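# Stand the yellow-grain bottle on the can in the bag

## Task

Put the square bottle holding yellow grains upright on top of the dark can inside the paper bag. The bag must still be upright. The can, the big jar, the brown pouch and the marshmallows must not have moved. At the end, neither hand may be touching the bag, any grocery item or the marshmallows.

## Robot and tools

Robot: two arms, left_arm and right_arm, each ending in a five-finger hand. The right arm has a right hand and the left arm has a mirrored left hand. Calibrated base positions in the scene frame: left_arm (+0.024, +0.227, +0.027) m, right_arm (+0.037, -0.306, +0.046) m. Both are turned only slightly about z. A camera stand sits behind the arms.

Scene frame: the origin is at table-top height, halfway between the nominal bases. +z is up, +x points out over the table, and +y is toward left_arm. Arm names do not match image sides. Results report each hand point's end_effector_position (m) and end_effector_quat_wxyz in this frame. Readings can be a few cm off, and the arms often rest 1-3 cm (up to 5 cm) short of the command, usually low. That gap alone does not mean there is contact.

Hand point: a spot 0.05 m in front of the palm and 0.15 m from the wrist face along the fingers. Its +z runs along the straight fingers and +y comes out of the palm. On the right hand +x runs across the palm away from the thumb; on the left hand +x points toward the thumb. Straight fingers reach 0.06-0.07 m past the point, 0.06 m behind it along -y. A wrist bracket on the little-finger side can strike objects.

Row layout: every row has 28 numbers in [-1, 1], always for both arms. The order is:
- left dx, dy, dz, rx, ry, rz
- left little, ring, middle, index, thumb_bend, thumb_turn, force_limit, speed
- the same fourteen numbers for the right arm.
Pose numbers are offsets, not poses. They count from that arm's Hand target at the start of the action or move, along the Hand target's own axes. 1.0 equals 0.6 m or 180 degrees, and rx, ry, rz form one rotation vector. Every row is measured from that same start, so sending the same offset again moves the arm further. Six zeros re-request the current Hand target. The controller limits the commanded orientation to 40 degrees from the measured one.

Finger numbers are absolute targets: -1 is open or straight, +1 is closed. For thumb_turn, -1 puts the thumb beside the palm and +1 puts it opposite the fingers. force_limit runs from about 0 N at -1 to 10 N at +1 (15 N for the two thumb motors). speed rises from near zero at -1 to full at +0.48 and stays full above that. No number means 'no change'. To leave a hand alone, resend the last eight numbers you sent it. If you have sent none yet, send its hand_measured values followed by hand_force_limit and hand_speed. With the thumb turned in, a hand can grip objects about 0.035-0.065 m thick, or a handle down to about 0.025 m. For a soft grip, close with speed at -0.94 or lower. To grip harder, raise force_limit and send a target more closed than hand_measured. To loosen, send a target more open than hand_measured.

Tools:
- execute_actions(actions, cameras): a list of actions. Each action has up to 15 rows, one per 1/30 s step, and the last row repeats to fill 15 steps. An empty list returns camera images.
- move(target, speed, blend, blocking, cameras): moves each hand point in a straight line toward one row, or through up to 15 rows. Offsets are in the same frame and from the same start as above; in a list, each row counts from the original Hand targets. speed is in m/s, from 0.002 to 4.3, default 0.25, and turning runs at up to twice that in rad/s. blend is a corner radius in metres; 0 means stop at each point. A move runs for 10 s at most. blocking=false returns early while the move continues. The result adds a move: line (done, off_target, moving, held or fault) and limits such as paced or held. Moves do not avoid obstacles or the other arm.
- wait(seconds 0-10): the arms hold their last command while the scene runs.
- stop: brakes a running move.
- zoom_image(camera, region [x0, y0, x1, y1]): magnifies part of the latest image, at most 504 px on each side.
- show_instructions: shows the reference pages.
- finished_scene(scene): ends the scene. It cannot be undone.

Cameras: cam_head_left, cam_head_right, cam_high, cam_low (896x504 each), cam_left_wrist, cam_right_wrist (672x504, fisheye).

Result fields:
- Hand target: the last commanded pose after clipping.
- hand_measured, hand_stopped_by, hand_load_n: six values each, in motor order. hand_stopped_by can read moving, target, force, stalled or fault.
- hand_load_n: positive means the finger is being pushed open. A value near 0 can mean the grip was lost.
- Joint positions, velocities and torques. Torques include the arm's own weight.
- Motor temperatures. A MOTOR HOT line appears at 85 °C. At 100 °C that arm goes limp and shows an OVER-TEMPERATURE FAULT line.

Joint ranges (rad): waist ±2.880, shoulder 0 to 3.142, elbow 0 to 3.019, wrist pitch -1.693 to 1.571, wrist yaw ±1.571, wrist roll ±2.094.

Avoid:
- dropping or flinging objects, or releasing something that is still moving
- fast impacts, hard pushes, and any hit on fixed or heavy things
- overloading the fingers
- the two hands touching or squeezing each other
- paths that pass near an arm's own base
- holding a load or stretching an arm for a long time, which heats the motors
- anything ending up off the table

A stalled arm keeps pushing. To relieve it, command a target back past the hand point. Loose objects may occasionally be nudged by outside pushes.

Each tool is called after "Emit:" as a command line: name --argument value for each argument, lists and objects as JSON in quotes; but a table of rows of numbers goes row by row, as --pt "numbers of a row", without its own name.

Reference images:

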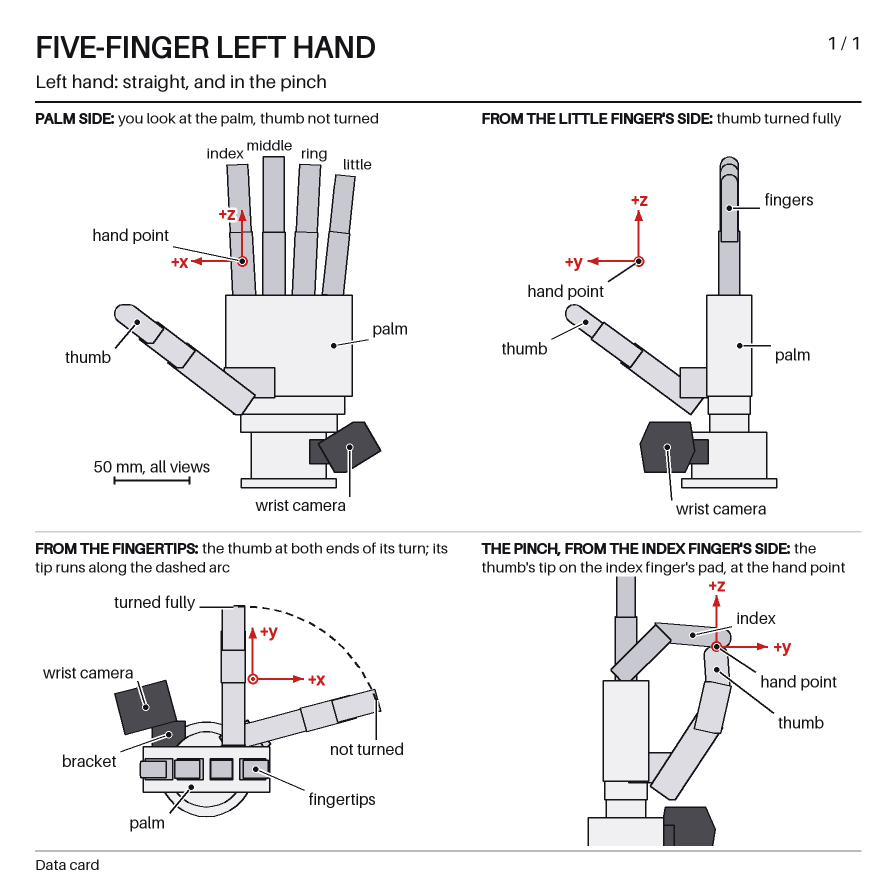

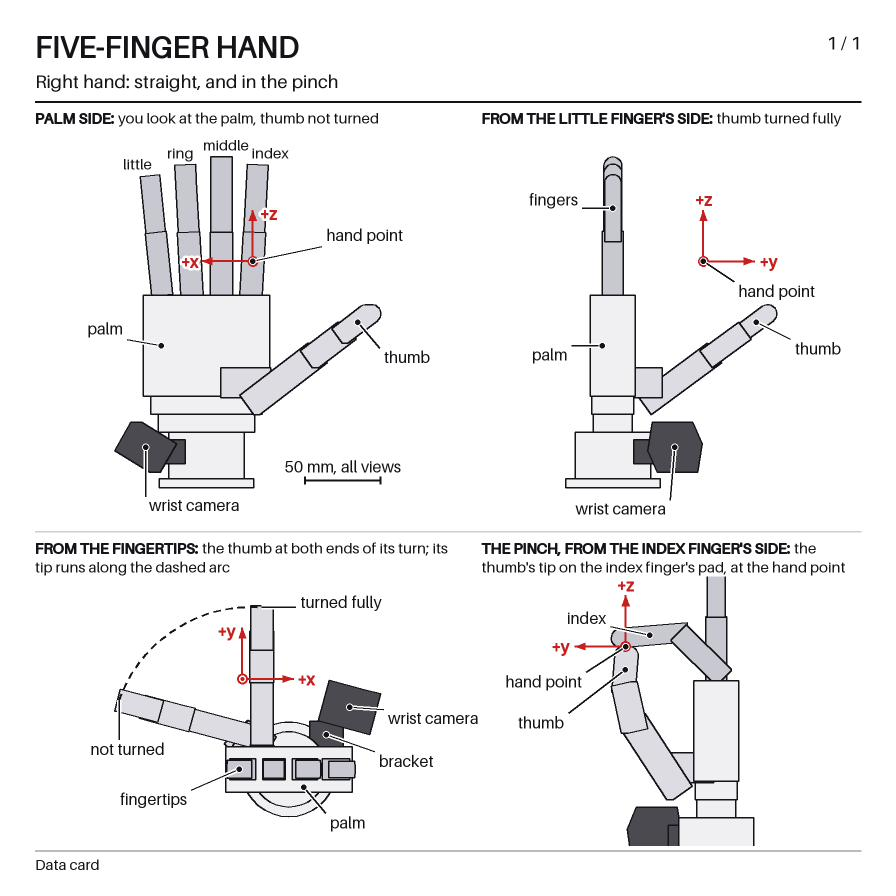

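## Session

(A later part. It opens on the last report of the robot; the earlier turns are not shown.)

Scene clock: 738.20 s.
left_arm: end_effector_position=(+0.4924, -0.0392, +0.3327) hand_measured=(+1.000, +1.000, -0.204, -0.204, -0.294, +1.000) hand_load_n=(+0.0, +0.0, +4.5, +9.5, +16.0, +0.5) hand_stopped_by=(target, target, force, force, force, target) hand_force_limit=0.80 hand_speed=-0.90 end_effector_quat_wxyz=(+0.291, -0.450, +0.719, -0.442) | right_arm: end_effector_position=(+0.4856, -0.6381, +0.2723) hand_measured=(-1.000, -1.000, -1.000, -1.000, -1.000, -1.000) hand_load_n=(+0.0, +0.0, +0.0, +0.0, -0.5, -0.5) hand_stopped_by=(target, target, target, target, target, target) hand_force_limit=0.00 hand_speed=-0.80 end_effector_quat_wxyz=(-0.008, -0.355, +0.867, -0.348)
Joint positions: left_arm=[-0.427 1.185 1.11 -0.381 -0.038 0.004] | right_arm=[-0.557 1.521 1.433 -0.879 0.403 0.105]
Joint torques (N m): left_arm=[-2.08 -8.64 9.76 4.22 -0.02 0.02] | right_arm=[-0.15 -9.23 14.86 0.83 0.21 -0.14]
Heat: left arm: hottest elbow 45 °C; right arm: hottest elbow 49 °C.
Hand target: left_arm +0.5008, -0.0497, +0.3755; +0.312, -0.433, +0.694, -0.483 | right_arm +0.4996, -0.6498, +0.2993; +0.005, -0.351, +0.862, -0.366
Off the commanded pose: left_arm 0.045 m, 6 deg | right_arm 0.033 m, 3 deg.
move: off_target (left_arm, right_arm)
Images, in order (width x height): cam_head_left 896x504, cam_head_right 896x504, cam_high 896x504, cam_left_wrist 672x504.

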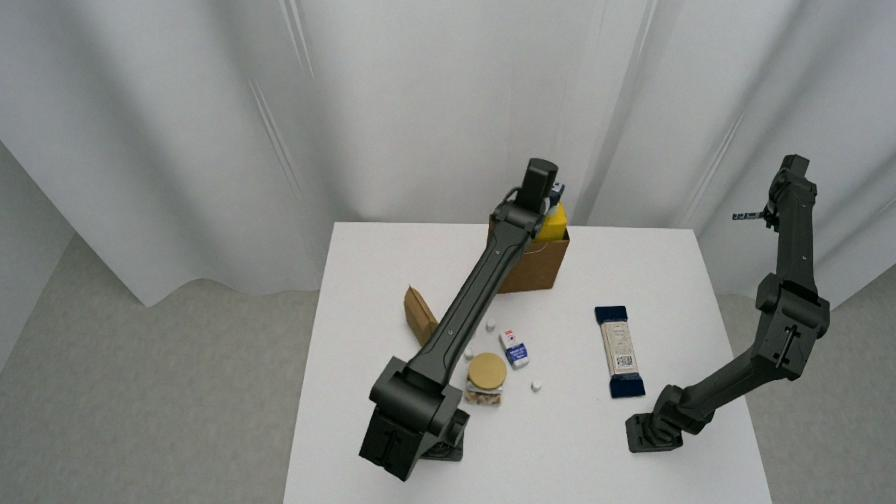

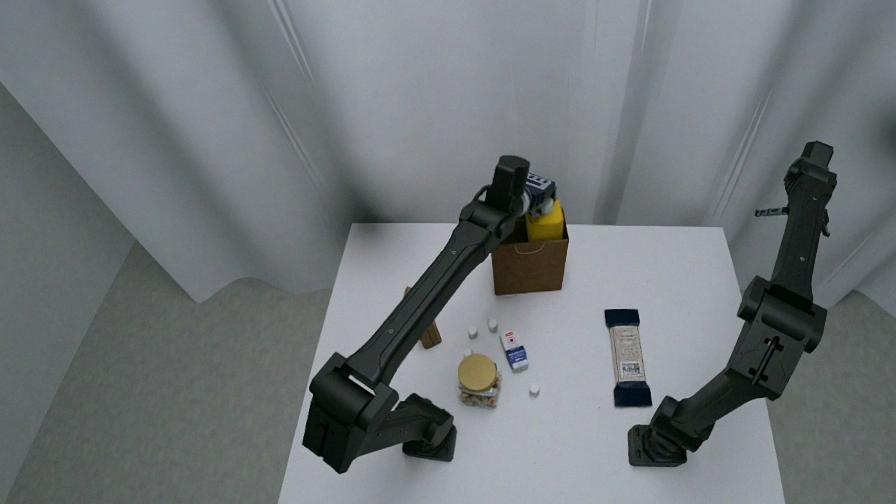

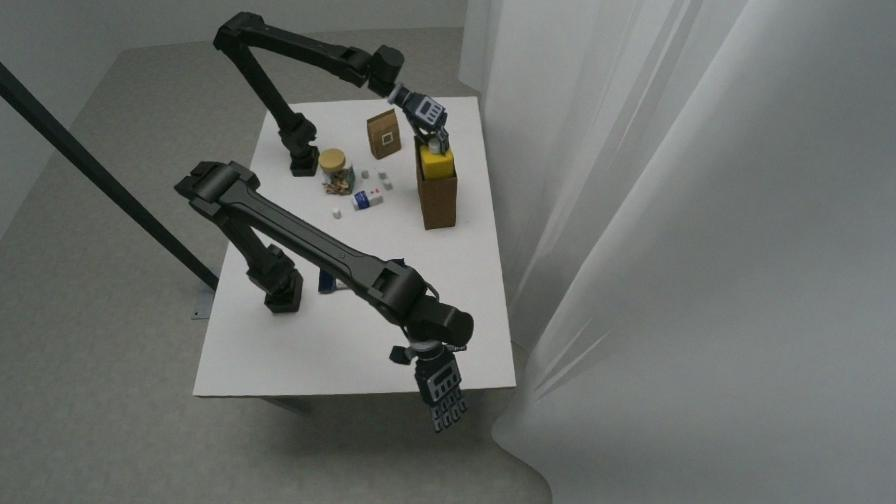

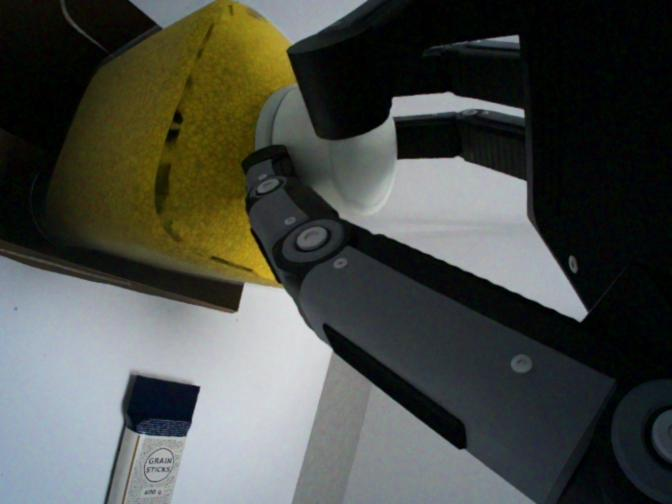

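Emit:
move --target '[0.001,0.0627,0.0225,0,0,0,1,1,0.4,0.4,0.2,1,0.8,-0.9,0,0,0,0,0,0,-1,-1,-1,-1,-1,-1,0,-0.8]' --speed 0.04 --cameras '["cam_high","cam_left_wrist","cam_head_left","cam_head_right"]'

Emit:
zoom_image --camera "cam_high" --region '[405, 120, 475, 190]'

Emit:
zoom_image --camera "cam_head_left" --region '[515, 185, 585, 255]'

Emit:
zoom_image --camera "cam_head_right" --region '[515, 185, 585, 255]'

Emit:
zoom_image --camera "cam_left_wrist" --region '[0, 50, 250, 330]'

Scene clock: 763.07 s.
left_arm: end_effector_position=(+0.4901, -0.0382, +0.2932) hand_measured=(+1.000, +1.000, -0.204, -0.204, -0.294, +1.000) hand_load_n=(+0.0, +0.0, +4.5, +9.5, +16.0, +0.0) hand_stopped_by=(target, target, force, force, force, target) hand_force_limit=0.80 hand_speed=-0.90 end_effector_quat_wxyz=(+0.291, -0.450, +0.719, -0.442) | right_arm: end_effector_position=(+0.4856, -0.6381, +0.2723) hand_measured=(-1.000, -1.000, -1.000, -1.000, -1.000, -1.000) hand_load_n=(+0.0, +0.0, +0.0, +0.0, +0.0, +0.0) hand_stopped_by=(target, target, target, target, target, target) hand_force_limit=0.00 hand_speed=-0.80 end_effector_quat_wxyz=(-0.008, -0.355, +0.867, -0.348)
Joint positions: left_arm=[-0.428 1.191 1.011 -0.274 -0.038 0.004] | right_arm=[-0.557 1.521 1.433 -0.879 0.403 0.105]
Joint torques (N m): left_arm=[-2.84 -9.23 9.91 4.27 0.04 -0.04] | right_arm=[-0.67 -8.64 14.74 0.9 0.17 -0.21]
Heat: left arm: hottest elbow 44 °C; right arm: hottest elbow 50 °C.
Hand target: left_arm +0.5007, -0.0497, +0.3354; +0.312, -0.433, +0.694, -0.483 | right_arm +0.4996, -0.6498, +0.2993; +0.005, -0.351, +0.862, -0.366
Off the commanded pose: left_arm 0.045 m, 6 deg | right_arm 0.033 m, 3 deg.
move: off_target (left_arm, right_arm)
Images, in order (width x height): cam_head_left 896x504, cam_head_right 896x504, cam_high 896x504, cam_left_wrist 672x504.

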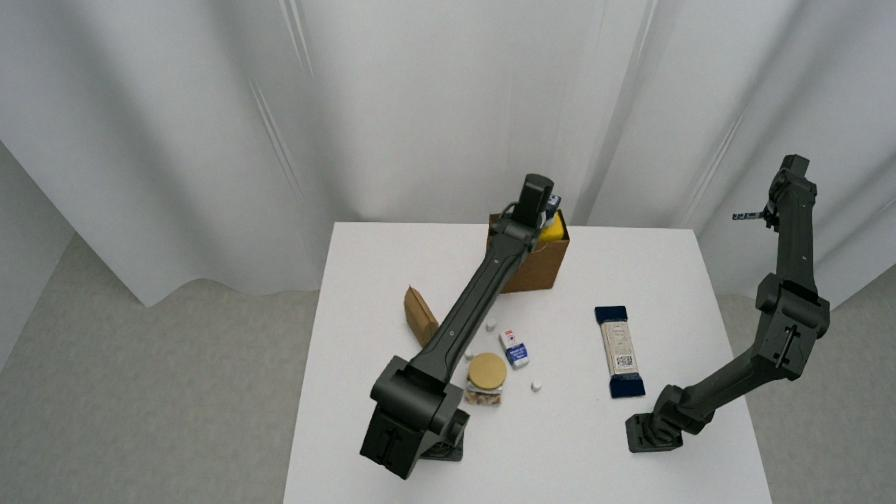

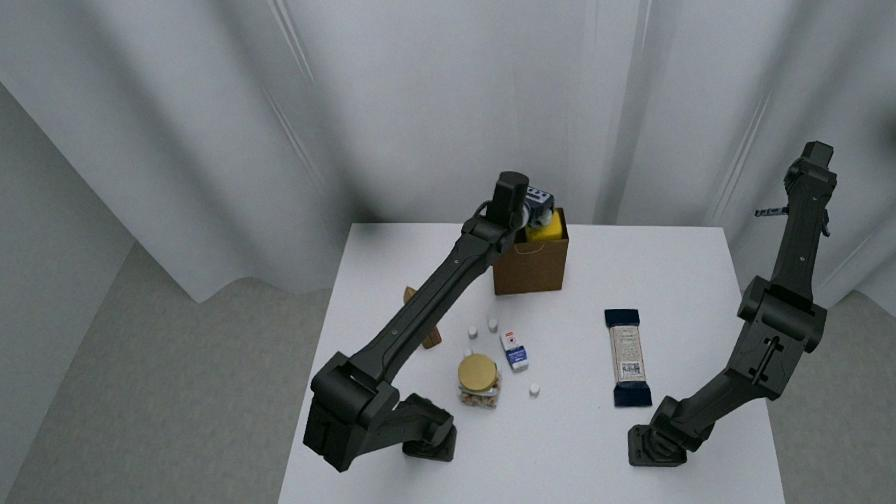

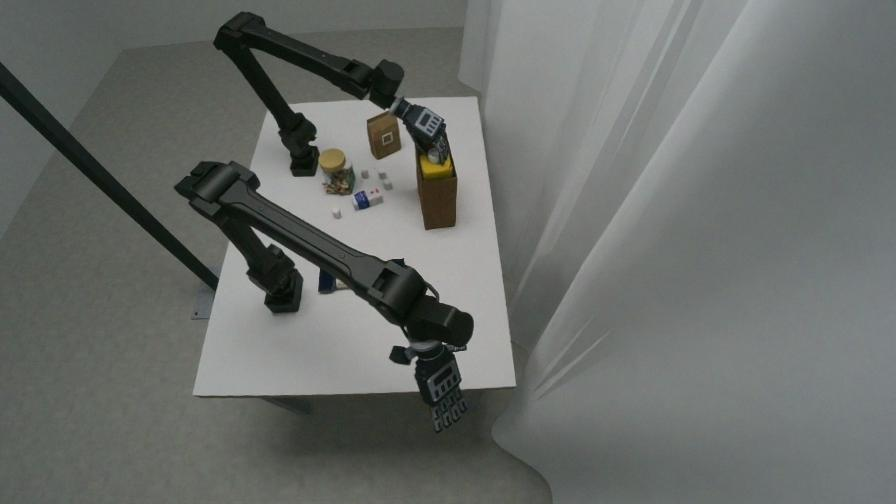

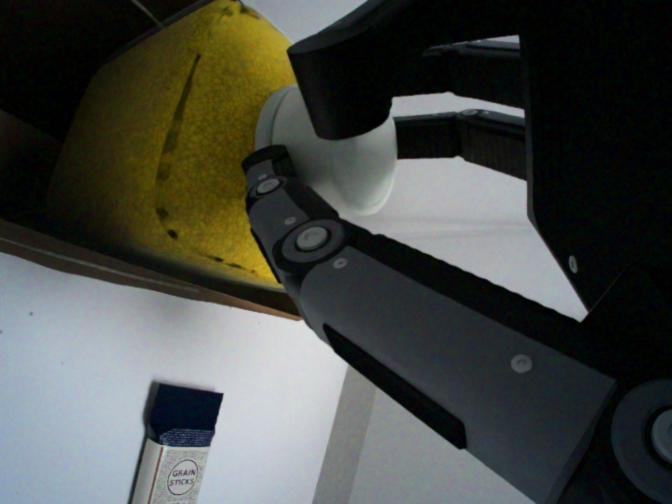

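Scaled by 7.200 from the camera's 896x504 image, which has a finer 1280x720 frame.

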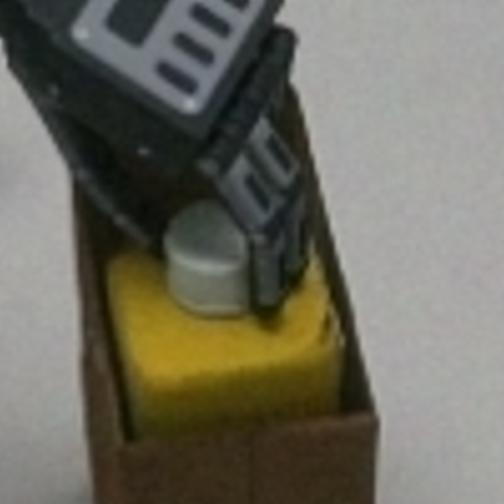

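Scaled by 7.200 from the camera's 896x504 image, which has a finer 1280x720 frame.

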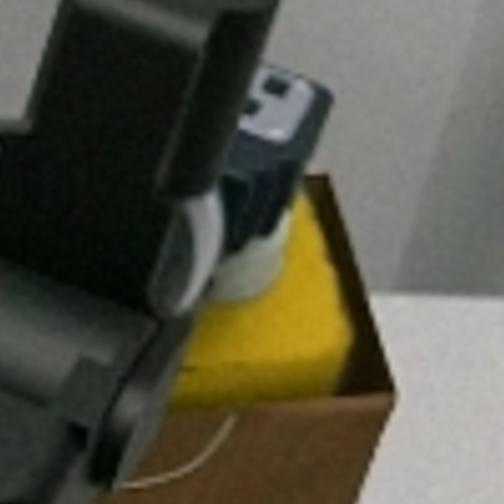

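Scaled by 7.200 from the camera's 896x504 image, which has a finer 1280x720 frame.

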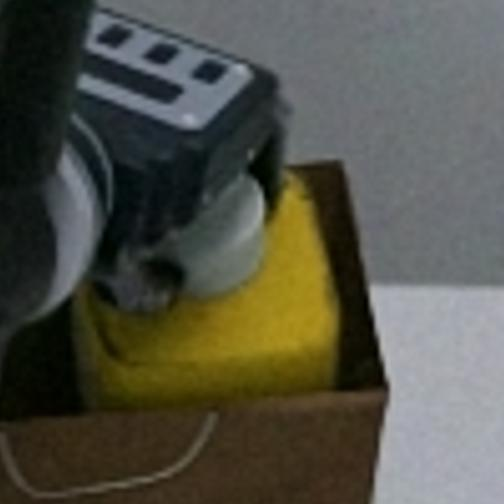

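Scaled by 1.800 from the camera's 672x504 image, which has a finer 960x720 frame.

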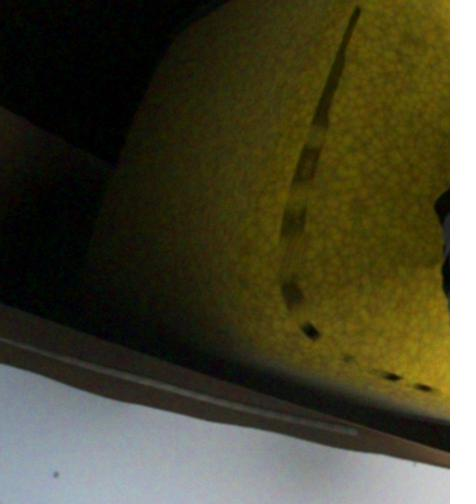

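Emit:
move --target '[0.0032,0.0435,0.0267,0,0,0,1,1,0.4,0.4,0.2,1,0.8,-0.9,0,0,0,0,0,0,-1,-1,-1,-1,-1,-1,0,-0.8]' --speed 0.03 --cameras '["cam_high","cam_left_wrist","cam_head_left","cam_head_right"]'

Emit:
zoom_image --camera "cam_high" --region '[405, 120, 475, 190]'

Emit:
zoom_image --camera "cam_head_left" --region '[515, 185, 585, 255]'

Emit:
zoom_image --camera "cam_head_right" --region '[515, 185, 585, 255]'

Scene clock: 769.90 s.
left_arm: end_effector_position=(+0.4941, -0.0410, +0.2642) hand_measured=(+1.000, +1.000, -0.204, -0.204, -0.294, +1.000) hand_load_n=(+0.0, +0.0, +4.0, +9.5, +16.0, +0.5) hand_stopped_by=(target, target, force, force, force, target) hand_force_limit=0.80 hand_speed=-0.90 end_effector_quat_wxyz=(+0.292, -0.449, +0.719, -0.443) | right_arm: end_effector_position=(+0.4856, -0.6381, +0.2723) hand_measured=(-1.000, -1.000, -1.000, -1.000, -1.000, -1.000) hand_load_n=(+0.0, +0.0, +0.0, +0.0, +0.0, +0.0) hand_stopped_by=(target, target, target, target, target, target) hand_force_limit=0.00 hand_speed=-0.80 end_effector_quat_wxyz=(-0.008, -0.355, +0.867, -0.348)
Joint positions: left_arm=[-0.43 1.222 0.957 -0.188 -0.041 0.004] | right_arm=[-0.557 1.521 1.433 -0.879 0.403 0.105]
Joint torques (N m): left_arm=[-2.67 -9.17 9.74 4.37 -0.05 -0.01] | right_arm=[-0.21 -9.58 14.99 0.95 0.12 -0.17]
Heat: left arm: hottest elbow 44 °C; right arm: hottest elbow 50 °C.
Hand target: left_arm +0.5058, -0.0537, +0.3053; +0.312, -0.433, +0.694, -0.483 | right_arm +0.4996, -0.6498, +0.2993; +0.005, -0.351, +0.862, -0.366
Off the commanded pose: left_arm 0.045 m, 6 deg | right_arm 0.033 m, 3 deg.
move: off_target (left_arm, right_arm)
Images, in order (width x height): cam_head_left 896x504, cam_head_right 896x504, cam_high 896x504, cam_left_wrist 672x504.

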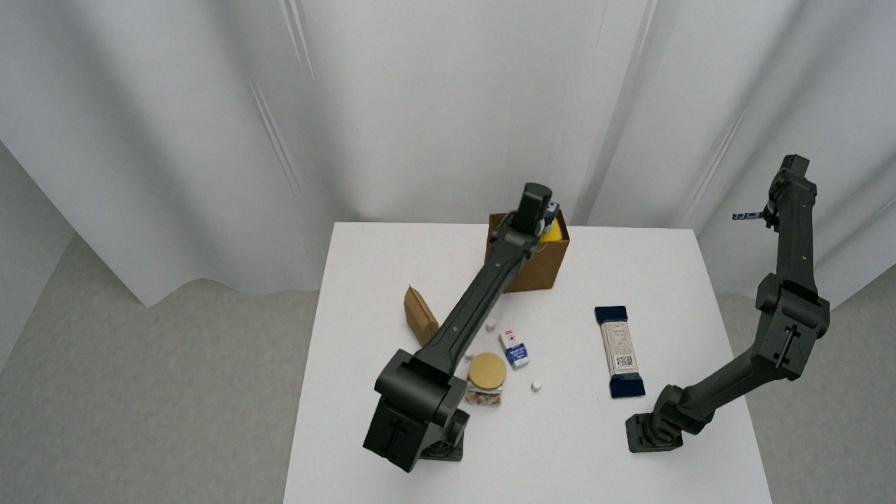

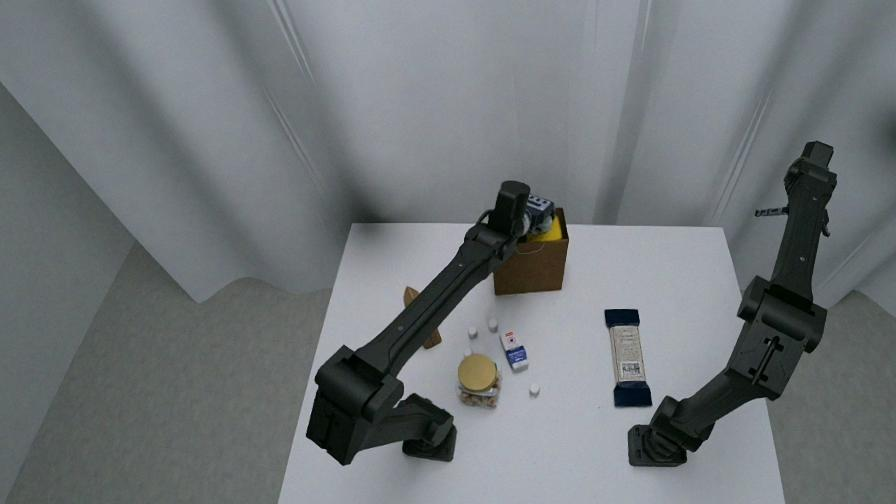

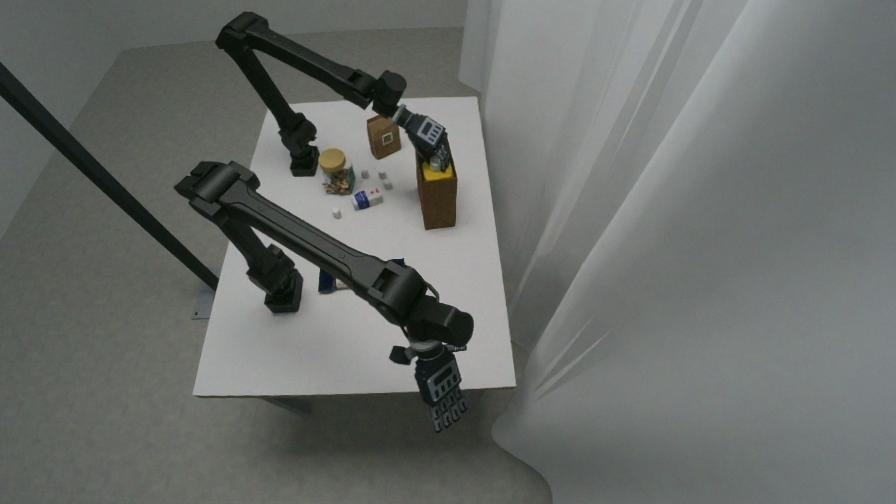

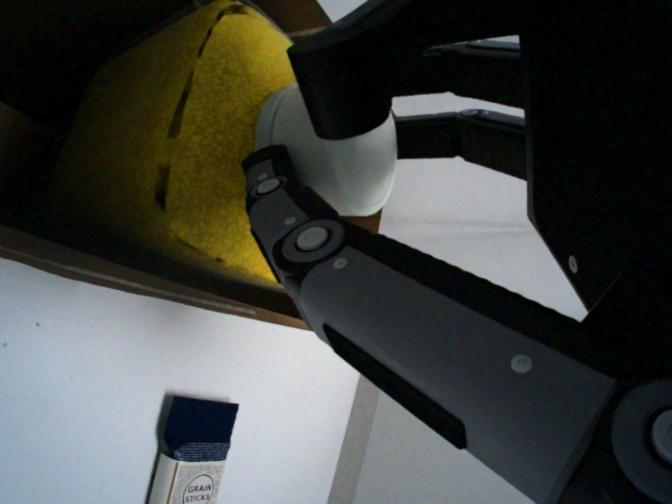

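Scaled by 7.200 from the camera's 896x504 image, which has a finer 1280x720 frame.

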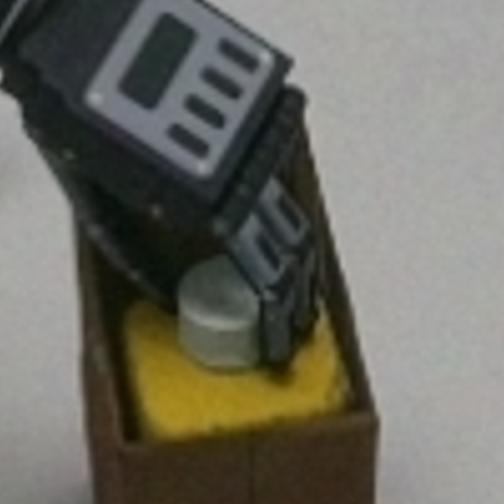

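Scaled by 7.200 from the camera's 896x504 image, which has a finer 1280x720 frame.

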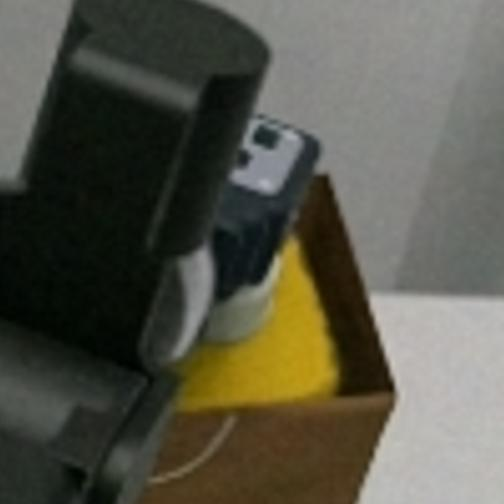

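Scaled by 7.200 from the camera's 896x504 image, which has a finer 1280x720 frame.

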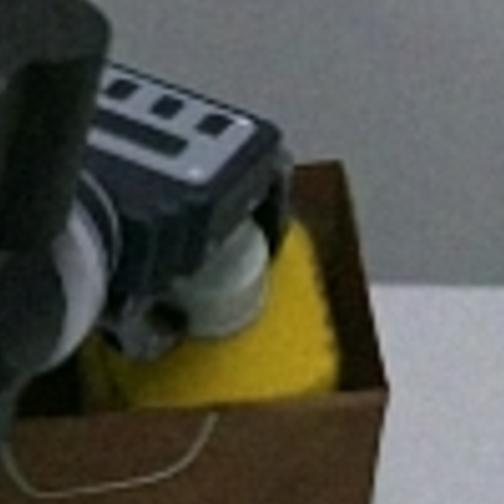

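Emit:
move --target '[0.0004,0.0235,0.0112,0,0,0,1,1,0.4,0.4,0.2,1,0.8,-0.9,0,0,0,0,0,0,-1,-1,-1,-1,-1,-1,0,-0.8]' --speed 0.03

Scene clock: 774.27 s.
left_arm: end_effector_position=(+0.4947, -0.0413, +0.2487) hand_measured=(+1.000, +1.000, -0.204, -0.204, -0.294, +1.000) hand_load_n=(+0.0, +0.0, +4.5, +9.5, +16.0, +0.0) hand_stopped_by=(target, target, force, force, force, target) hand_force_limit=0.80 hand_speed=-0.90 end_effector_quat_wxyz=(+0.292, -0.449, +0.719, -0.443) | right_arm: end_effector_position=(+0.4856, -0.6381, +0.2723) hand_measured=(-1.000, -1.000, -1.000, -1.000, -1.000, -1.000) hand_load_n=(+0.0, +0.0, +0.0, +0.0, +0.0, +0.0) hand_stopped_by=(target, target, target, target, target, target) hand_force_limit=0.00 hand_speed=-0.80 end_effector_quat_wxyz=(-0.008, -0.355, +0.867, -0.348)
Joint positions: left_arm=[-0.43 1.237 0.927 -0.144 -0.041 0.004] | right_arm=[-0.557 1.521 1.433 -0.879 0.403 0.105]
Joint torques (N m): left_arm=[-2.26 -9.82 9.51 4.42 -0.04 0.02] | right_arm=[-1.08 -8.94 15.05 0.87 0.22 -0.16]
Heat: left arm: hottest elbow 45 °C; right arm: hottest elbow 50 °C.
Hand target: left_arm +0.5071, -0.0543, +0.2899; +0.312, -0.433, +0.694, -0.483 | right_arm +0.4996, -0.6498, +0.2993; +0.005, -0.351, +0.862, -0.366
Off the commanded pose: left_arm 0.045 m, 6 deg | right_arm 0.033 m, 3 deg.
move: off_target (left_arm, right_arm)

Emit:
move --target '[0.0,0.0122,0.006,0,0,0,1,1,0.4,0.4,0.2,1,0.8,-0.9,0,0,0,0,0,0,-1,-1,-1,-1,-1,-1,0,-0.8]' --speed 0.03 --cameras '["cam_high","cam_left_wrist"]'

Emit:
zoom_image --camera "cam_high" --region '[405, 120, 475, 190]'

Scene clock: 778.50 s.
left_arm: end_effector_position=(+0.4952, -0.0416, +0.2415) hand_measured=(+1.000, +1.000, -0.204, -0.204, -0.294, +1.000) hand_load_n=(+0.0, +0.0, +4.5, +9.5, +16.0, +0.5) hand_stopped_by=(target, target, force, force, force, target) hand_force_limit=0.80 hand_speed=-0.90 end_effector_quat_wxyz=(+0.292, -0.449, +0.719, -0.443) | right_arm: end_effector_position=(+0.4856, -0.6381, +0.2723) hand_measured=(-1.000, -1.000, -1.000, -1.000, -1.000, -1.000) hand_load_n=(+0.0, +0.0, +0.0, +0.0, +0.0, +0.0) hand_stopped_by=(target, target, target, target, target, target) hand_force_limit=0.00 hand_speed=-0.80 end_effector_quat_wxyz=(-0.008, -0.355, +0.867, -0.348)
Joint positions: left_arm=[-0.43 1.245 0.913 -0.121 -0.041 0.004] | right_arm=[-0.557 1.521 1.433 -0.879 0.403 0.105]
Joint torques (N m): left_arm=[-1.38 -9.41 9.54 4.3 -0.05 0.01] | right_arm=[-0.5 -9.35 14.99 0.8 0.18 -0.11]
Heat: left arm: hottest elbow 45 °C; right arm: hottest elbow 50 °C.
Hand target: left_arm +0.5079, -0.0546, +0.2816; +0.312, -0.433, +0.694, -0.483 | right_arm +0.4996, -0.6498, +0.2993; +0.005, -0.351, +0.862, -0.366
Off the commanded pose: left_arm 0.044 m, 6 deg | right_arm 0.033 m, 3 deg.
move: off_target (left_arm, right_arm)
Images, in order (width x height): cam_high 896x504, cam_left_wrist 672x504.

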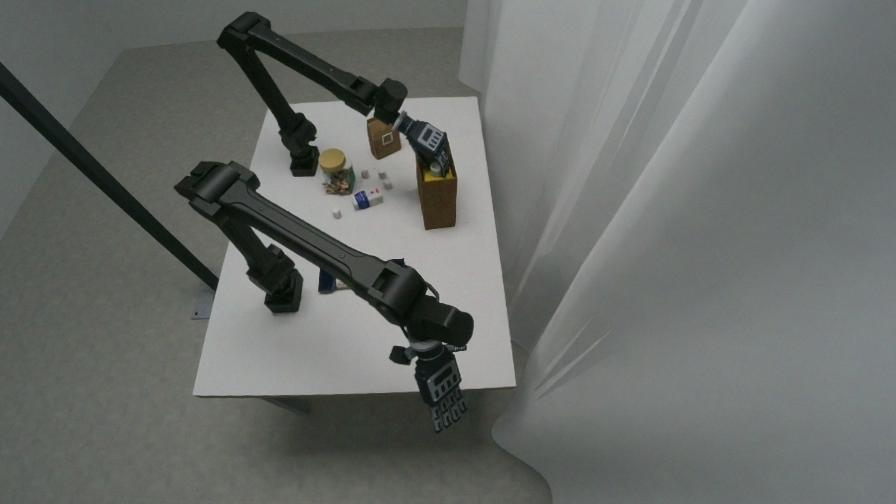

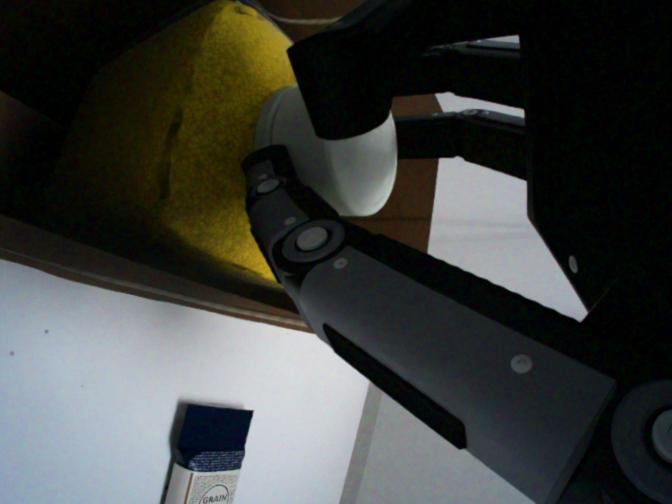

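Scaled by 7.200 from the camera's 896x504 image, which has a finer 1280x720 frame.

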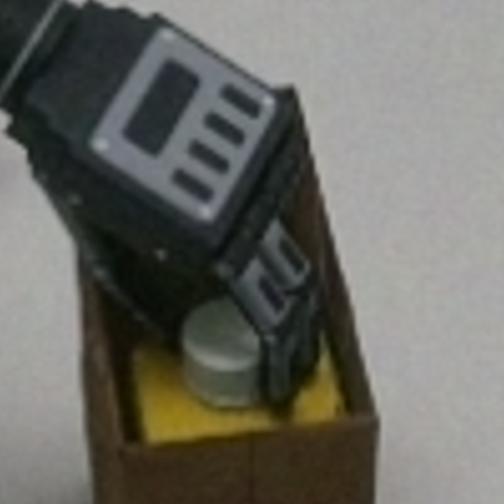

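Emit:
move --target '[0.0,0.0122,0.006,0,0,0,1,1,0.4,0.4,0.2,1,0.8,-0.9,0,0,0,0,0,0,-1,-1,-1,-1,-1,-1,0,-0.8]' --speed 0.03

Scene clock: 780.97 s.
left_arm: end_effector_position=(+0.4957, -0.0418, +0.2335) hand_measured=(+1.000, +1.000, -0.204, -0.204, -0.294, +1.000) hand_load_n=(+0.0, +0.0, +4.0, +9.5, +16.0, +0.5) hand_stopped_by=(target, target, force, force, force, target) hand_force_limit=0.80 hand_speed=-0.90 end_effector_quat_wxyz=(+0.292, -0.449, +0.719, -0.443) | right_arm: end_effector_position=(+0.4856, -0.6381, +0.2723) hand_measured=(-1.000, -1.000, -1.000, -1.000, -1.000, -1.000) hand_load_n=(+0.0, +0.0, +0.0, +0.0, +0.0, +0.0) hand_stopped_by=(target, target, target, target, target, target) hand_force_limit=0.00 hand_speed=-0.80 end_effector_quat_wxyz=(-0.008, -0.355, +0.867, -0.348)
Joint positions: left_arm=[-0.43 1.254 0.899 -0.097 -0.041 0.004] | right_arm=[-0.557 1.521 1.433 -0.879 0.403 0.105]
Joint torques (N m): left_arm=[-2.61 -9.11 9.55 4.48 -0.02 -0.09] | right_arm=[0.15 -9.05 15.05 0.77 0.17 -0.16]
Heat: left arm: hottest elbow 45 °C; right arm: hottest elbow 50 °C.
Hand target: left_arm +0.5089, -0.0549, +0.2737; +0.312, -0.433, +0.694, -0.483 | right_arm +0.4996, -0.6498, +0.2993; +0.005, -0.351, +0.862, -0.366
Off the commanded pose: left_arm 0.044 m, 6 deg | right_arm 0.033 m, 3 deg.
move: off_target (left_arm, right_arm)

Emit:
move --target '[0.0,0.0122,0.006,0,0,0,1,1,0.4,0.4,0.2,1,0.8,-0.9,0,0,0,0,0,0,-1,-1,-1,-1,-1,-1,0,-0.8]' --speed 0.03 --cameras '["cam_head_right","cam_left_wrist","cam_high"]'

Emit:
zoom_image --camera "cam_high" --region '[405, 120, 475, 190]'

Emit:
zoom_image --camera "cam_head_right" --region '[480, 180, 580, 300]'

Scene clock: 785.03 s.
left_arm: end_effector_position=(+0.4971, -0.0426, +0.2279) hand_measured=(+1.000, +1.000, -0.204, -0.204, -0.294, +1.000) hand_load_n=(+0.0, +0.5, +4.0, +9.5, +15.5, +0.5) hand_stopped_by=(target, target, force, force, force, target) hand_force_limit=0.80 hand_speed=-0.90 end_effector_quat_wxyz=(+0.293, -0.448, +0.717, -0.445) | right_arm: end_effector_position=(+0.4856, -0.6381, +0.2723) hand_measured=(-1.000, -1.000, -1.000, -1.000, -1.000, -1.000) hand_load_n=(+0.0, +0.0, +0.5, +0.0, +0.0, +0.0) hand_stopped_by=(target, target, target, target, target, target) hand_force_limit=0.00 hand_speed=-0.80 end_effector_quat_wxyz=(-0.008, -0.355, +0.867, -0.348)
Joint positions: left_arm=[-0.43 1.263 0.887 -0.07 -0.041 0.004] | right_arm=[-0.557 1.521 1.433 -0.879 0.403 0.105]
Joint torques (N m): left_arm=[-2.84 -9.64 9.39 4.33 0.02 -0.02] | right_arm=[-0.09 -9.64 15.04 0.72 0.17 -0.21]
Heat: left arm: hottest elbow 45 °C; right arm: hottest elbow 50 °C.
Hand target: left_arm +0.5097, -0.0552, +0.2654; +0.312, -0.433, +0.694, -0.483 | right_arm +0.4996, -0.6498, +0.2993; +0.005, -0.351, +0.862, -0.366
Off the commanded pose: left_arm 0.042 m, 6 deg | right_arm 0.033 m, 3 deg.
move: off_target (left_arm, right_arm)
Images, in order (width x height): cam_head_right 896x504, cam_high 896x504, cam_left_wrist 672x504.

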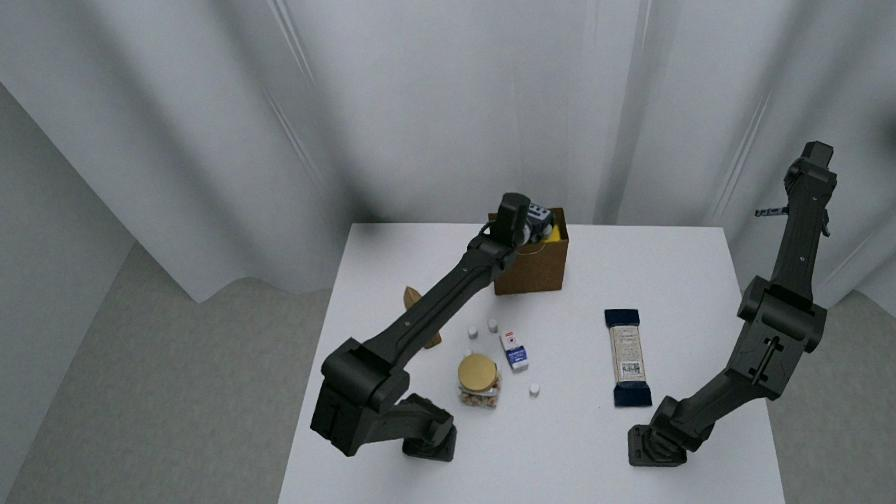

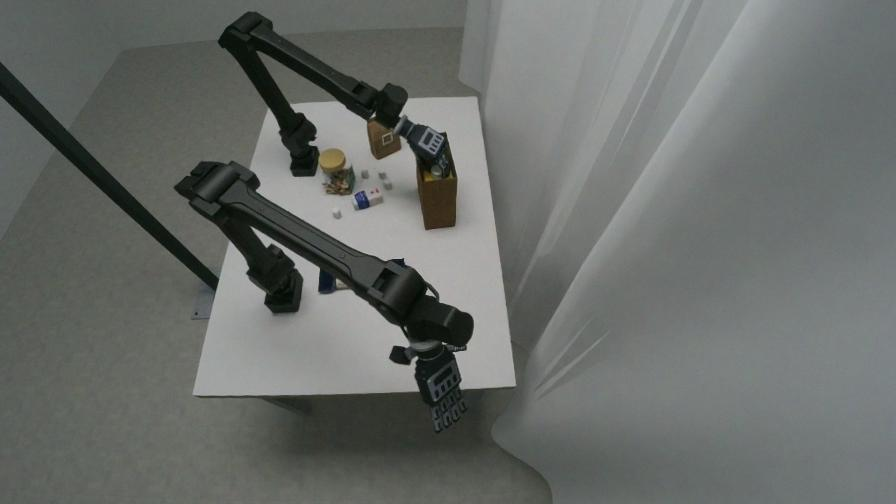

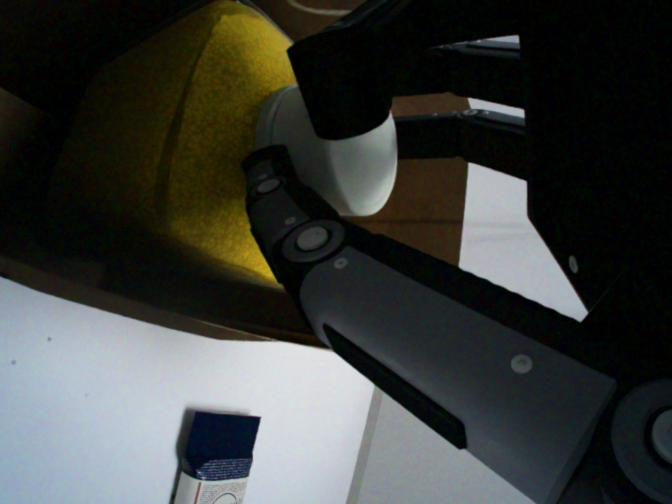

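Scaled by 7.200 from the camera's 896x504 image, which has a finer 1280x720 frame.

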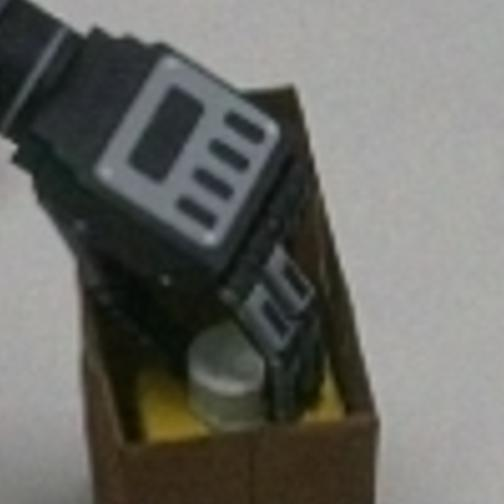

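Scaled by 4.200 from the camera's 896x504 image, which has a finer 1280x720 frame.

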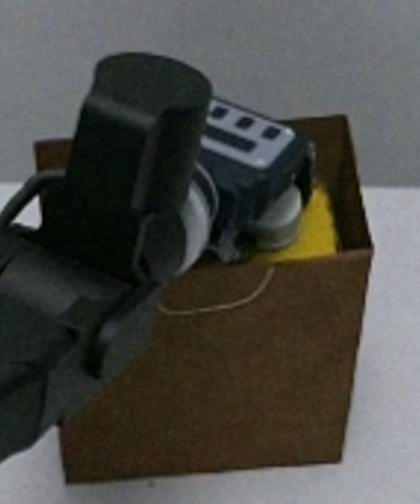

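Emit:
zoom_image --camera "cam_left_wrist" --region '[0, 150, 380, 400]'

Scaled by 1.326 from the camera's 672x504 image, which has a finer 960x720 frame.

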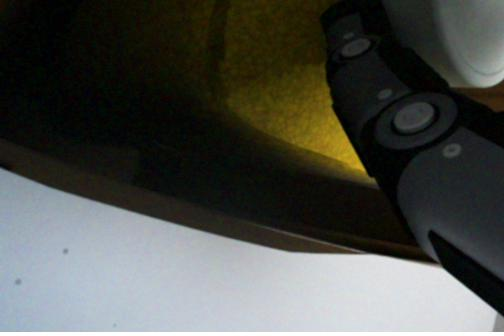

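Emit:
move --target '[0.0,0.0122,0.006,0,0,0,1,1,0.4,0.4,0.2,1,0.8,-0.9,0,0,0,0,0,0,-1,-1,-1,-1,-1,-1,0,-0.8]' --speed 0.03

Scene clock: 790.73 s.
left_arm: end_effector_position=(+0.4989, -0.0435, +0.2271) hand_measured=(+1.000, +1.000, -0.204, -0.204, -0.294, +1.000) hand_load_n=(+0.0, +0.0, +4.5, +10.0, +14.5, -0.5) hand_stopped_by=(target, target, force, force, force, target) hand_force_limit=0.80 hand_speed=-0.90 end_effector_quat_wxyz=(+0.296, -0.447, +0.714, -0.450) | right_arm: end_effector_position=(+0.4856, -0.6381, +0.2723) hand_measured=(-1.000, -1.000, -1.000, -1.000, -1.000, -1.000) hand_load_n=(+0.0, -0.5, +0.0, +0.0, +0.0, +0.0) hand_stopped_by=(target, target, target, target, target, target) hand_force_limit=0.00 hand_speed=-0.80 end_effector_quat_wxyz=(-0.008, -0.355, +0.867, -0.348)
Joint positions: left_arm=[-0.43 1.267 0.879 -0.045 -0.041 0.004] | right_arm=[-0.557 1.521 1.433 -0.879 0.403 0.105]
Joint torques (N m): left_arm=[-1.96 -8.53 8.88 4.46 0.02 -0.08] | right_arm=[-0.5 -8.41 14.9 0.83 0.18 -0.18]
Heat: left arm: hottest elbow 45 °C; right arm: hottest elbow 50 °C.
Hand target: left_arm +0.5106, -0.0555, +0.2574; +0.312, -0.433, +0.694, -0.483 | right_arm +0.4996, -0.6498, +0.2993; +0.005, -0.351, +0.862, -0.366
Off the commanded pose: left_arm 0.035 m, 5 deg | right_arm 0.033 m, 3 deg.
move: off_target (left_arm, right_arm)

Emit:
move --target '[0.0035,-0.046,-0.024,0,0,0,1,1,0.4,0.4,0.2,1,0.8,-0.9,0,0,0,0,0,0,-1,-1,-1,-1,-1,-1,0,-0.8]' --speed 0.04

Scene clock: 803.60 s.
left_arm: end_effector_position=(+0.4908, -0.0408, +0.2252) hand_measured=(+1.000, +1.000, -0.204, -0.204, -0.294, +1.000) hand_load_n=(+0.0, +0.0, +5.0, +10.0, +15.0, +0.5) hand_stopped_by=(target, target, force, force, force, target) hand_force_limit=0.80 hand_speed=-0.90 end_effector_quat_wxyz=(+0.291, -0.450, +0.721, -0.439) | right_arm: end_effector_position=(+0.4856, -0.6381, +0.2723) hand_measured=(-1.000, -1.000, -1.000, -1.000, -1.000, -1.000) hand_load_n=(+0.0, +0.0, +0.0, -0.5, -0.5, +0.0) hand_stopped_by=(target, target, target, target, target, target) hand_force_limit=0.00 hand_speed=-0.80 end_effector_quat_wxyz=(-0.008, -0.355, +0.867, -0.348)
Joint positions: left_arm=[-0.434 1.252 0.879 -0.088 -0.046 0.004] | right_arm=[-0.557 1.521 1.433 -0.879 0.403 0.105]
Joint torques (N m): left_arm=[-3.14 -10.87 12.27 2.39 0 -0.02] | right_arm=[-0.67 -9.47 15.02 0.85 0.16 -0.17]
Heat: left arm: hottest elbow 44 °C; right arm: hottest elbow 51 °C.
Hand target: left_arm +0.5057, -0.0560, +0.2883; +0.312, -0.433, +0.694, -0.483 | right_arm +0.4996, -0.6498, +0.2993; +0.005, -0.351, +0.862, -0.366
Off the commanded pose: left_arm 0.066 m, 7 deg | right_arm 0.033 m, 3 deg.
move: off_target (left_arm, right_arm)


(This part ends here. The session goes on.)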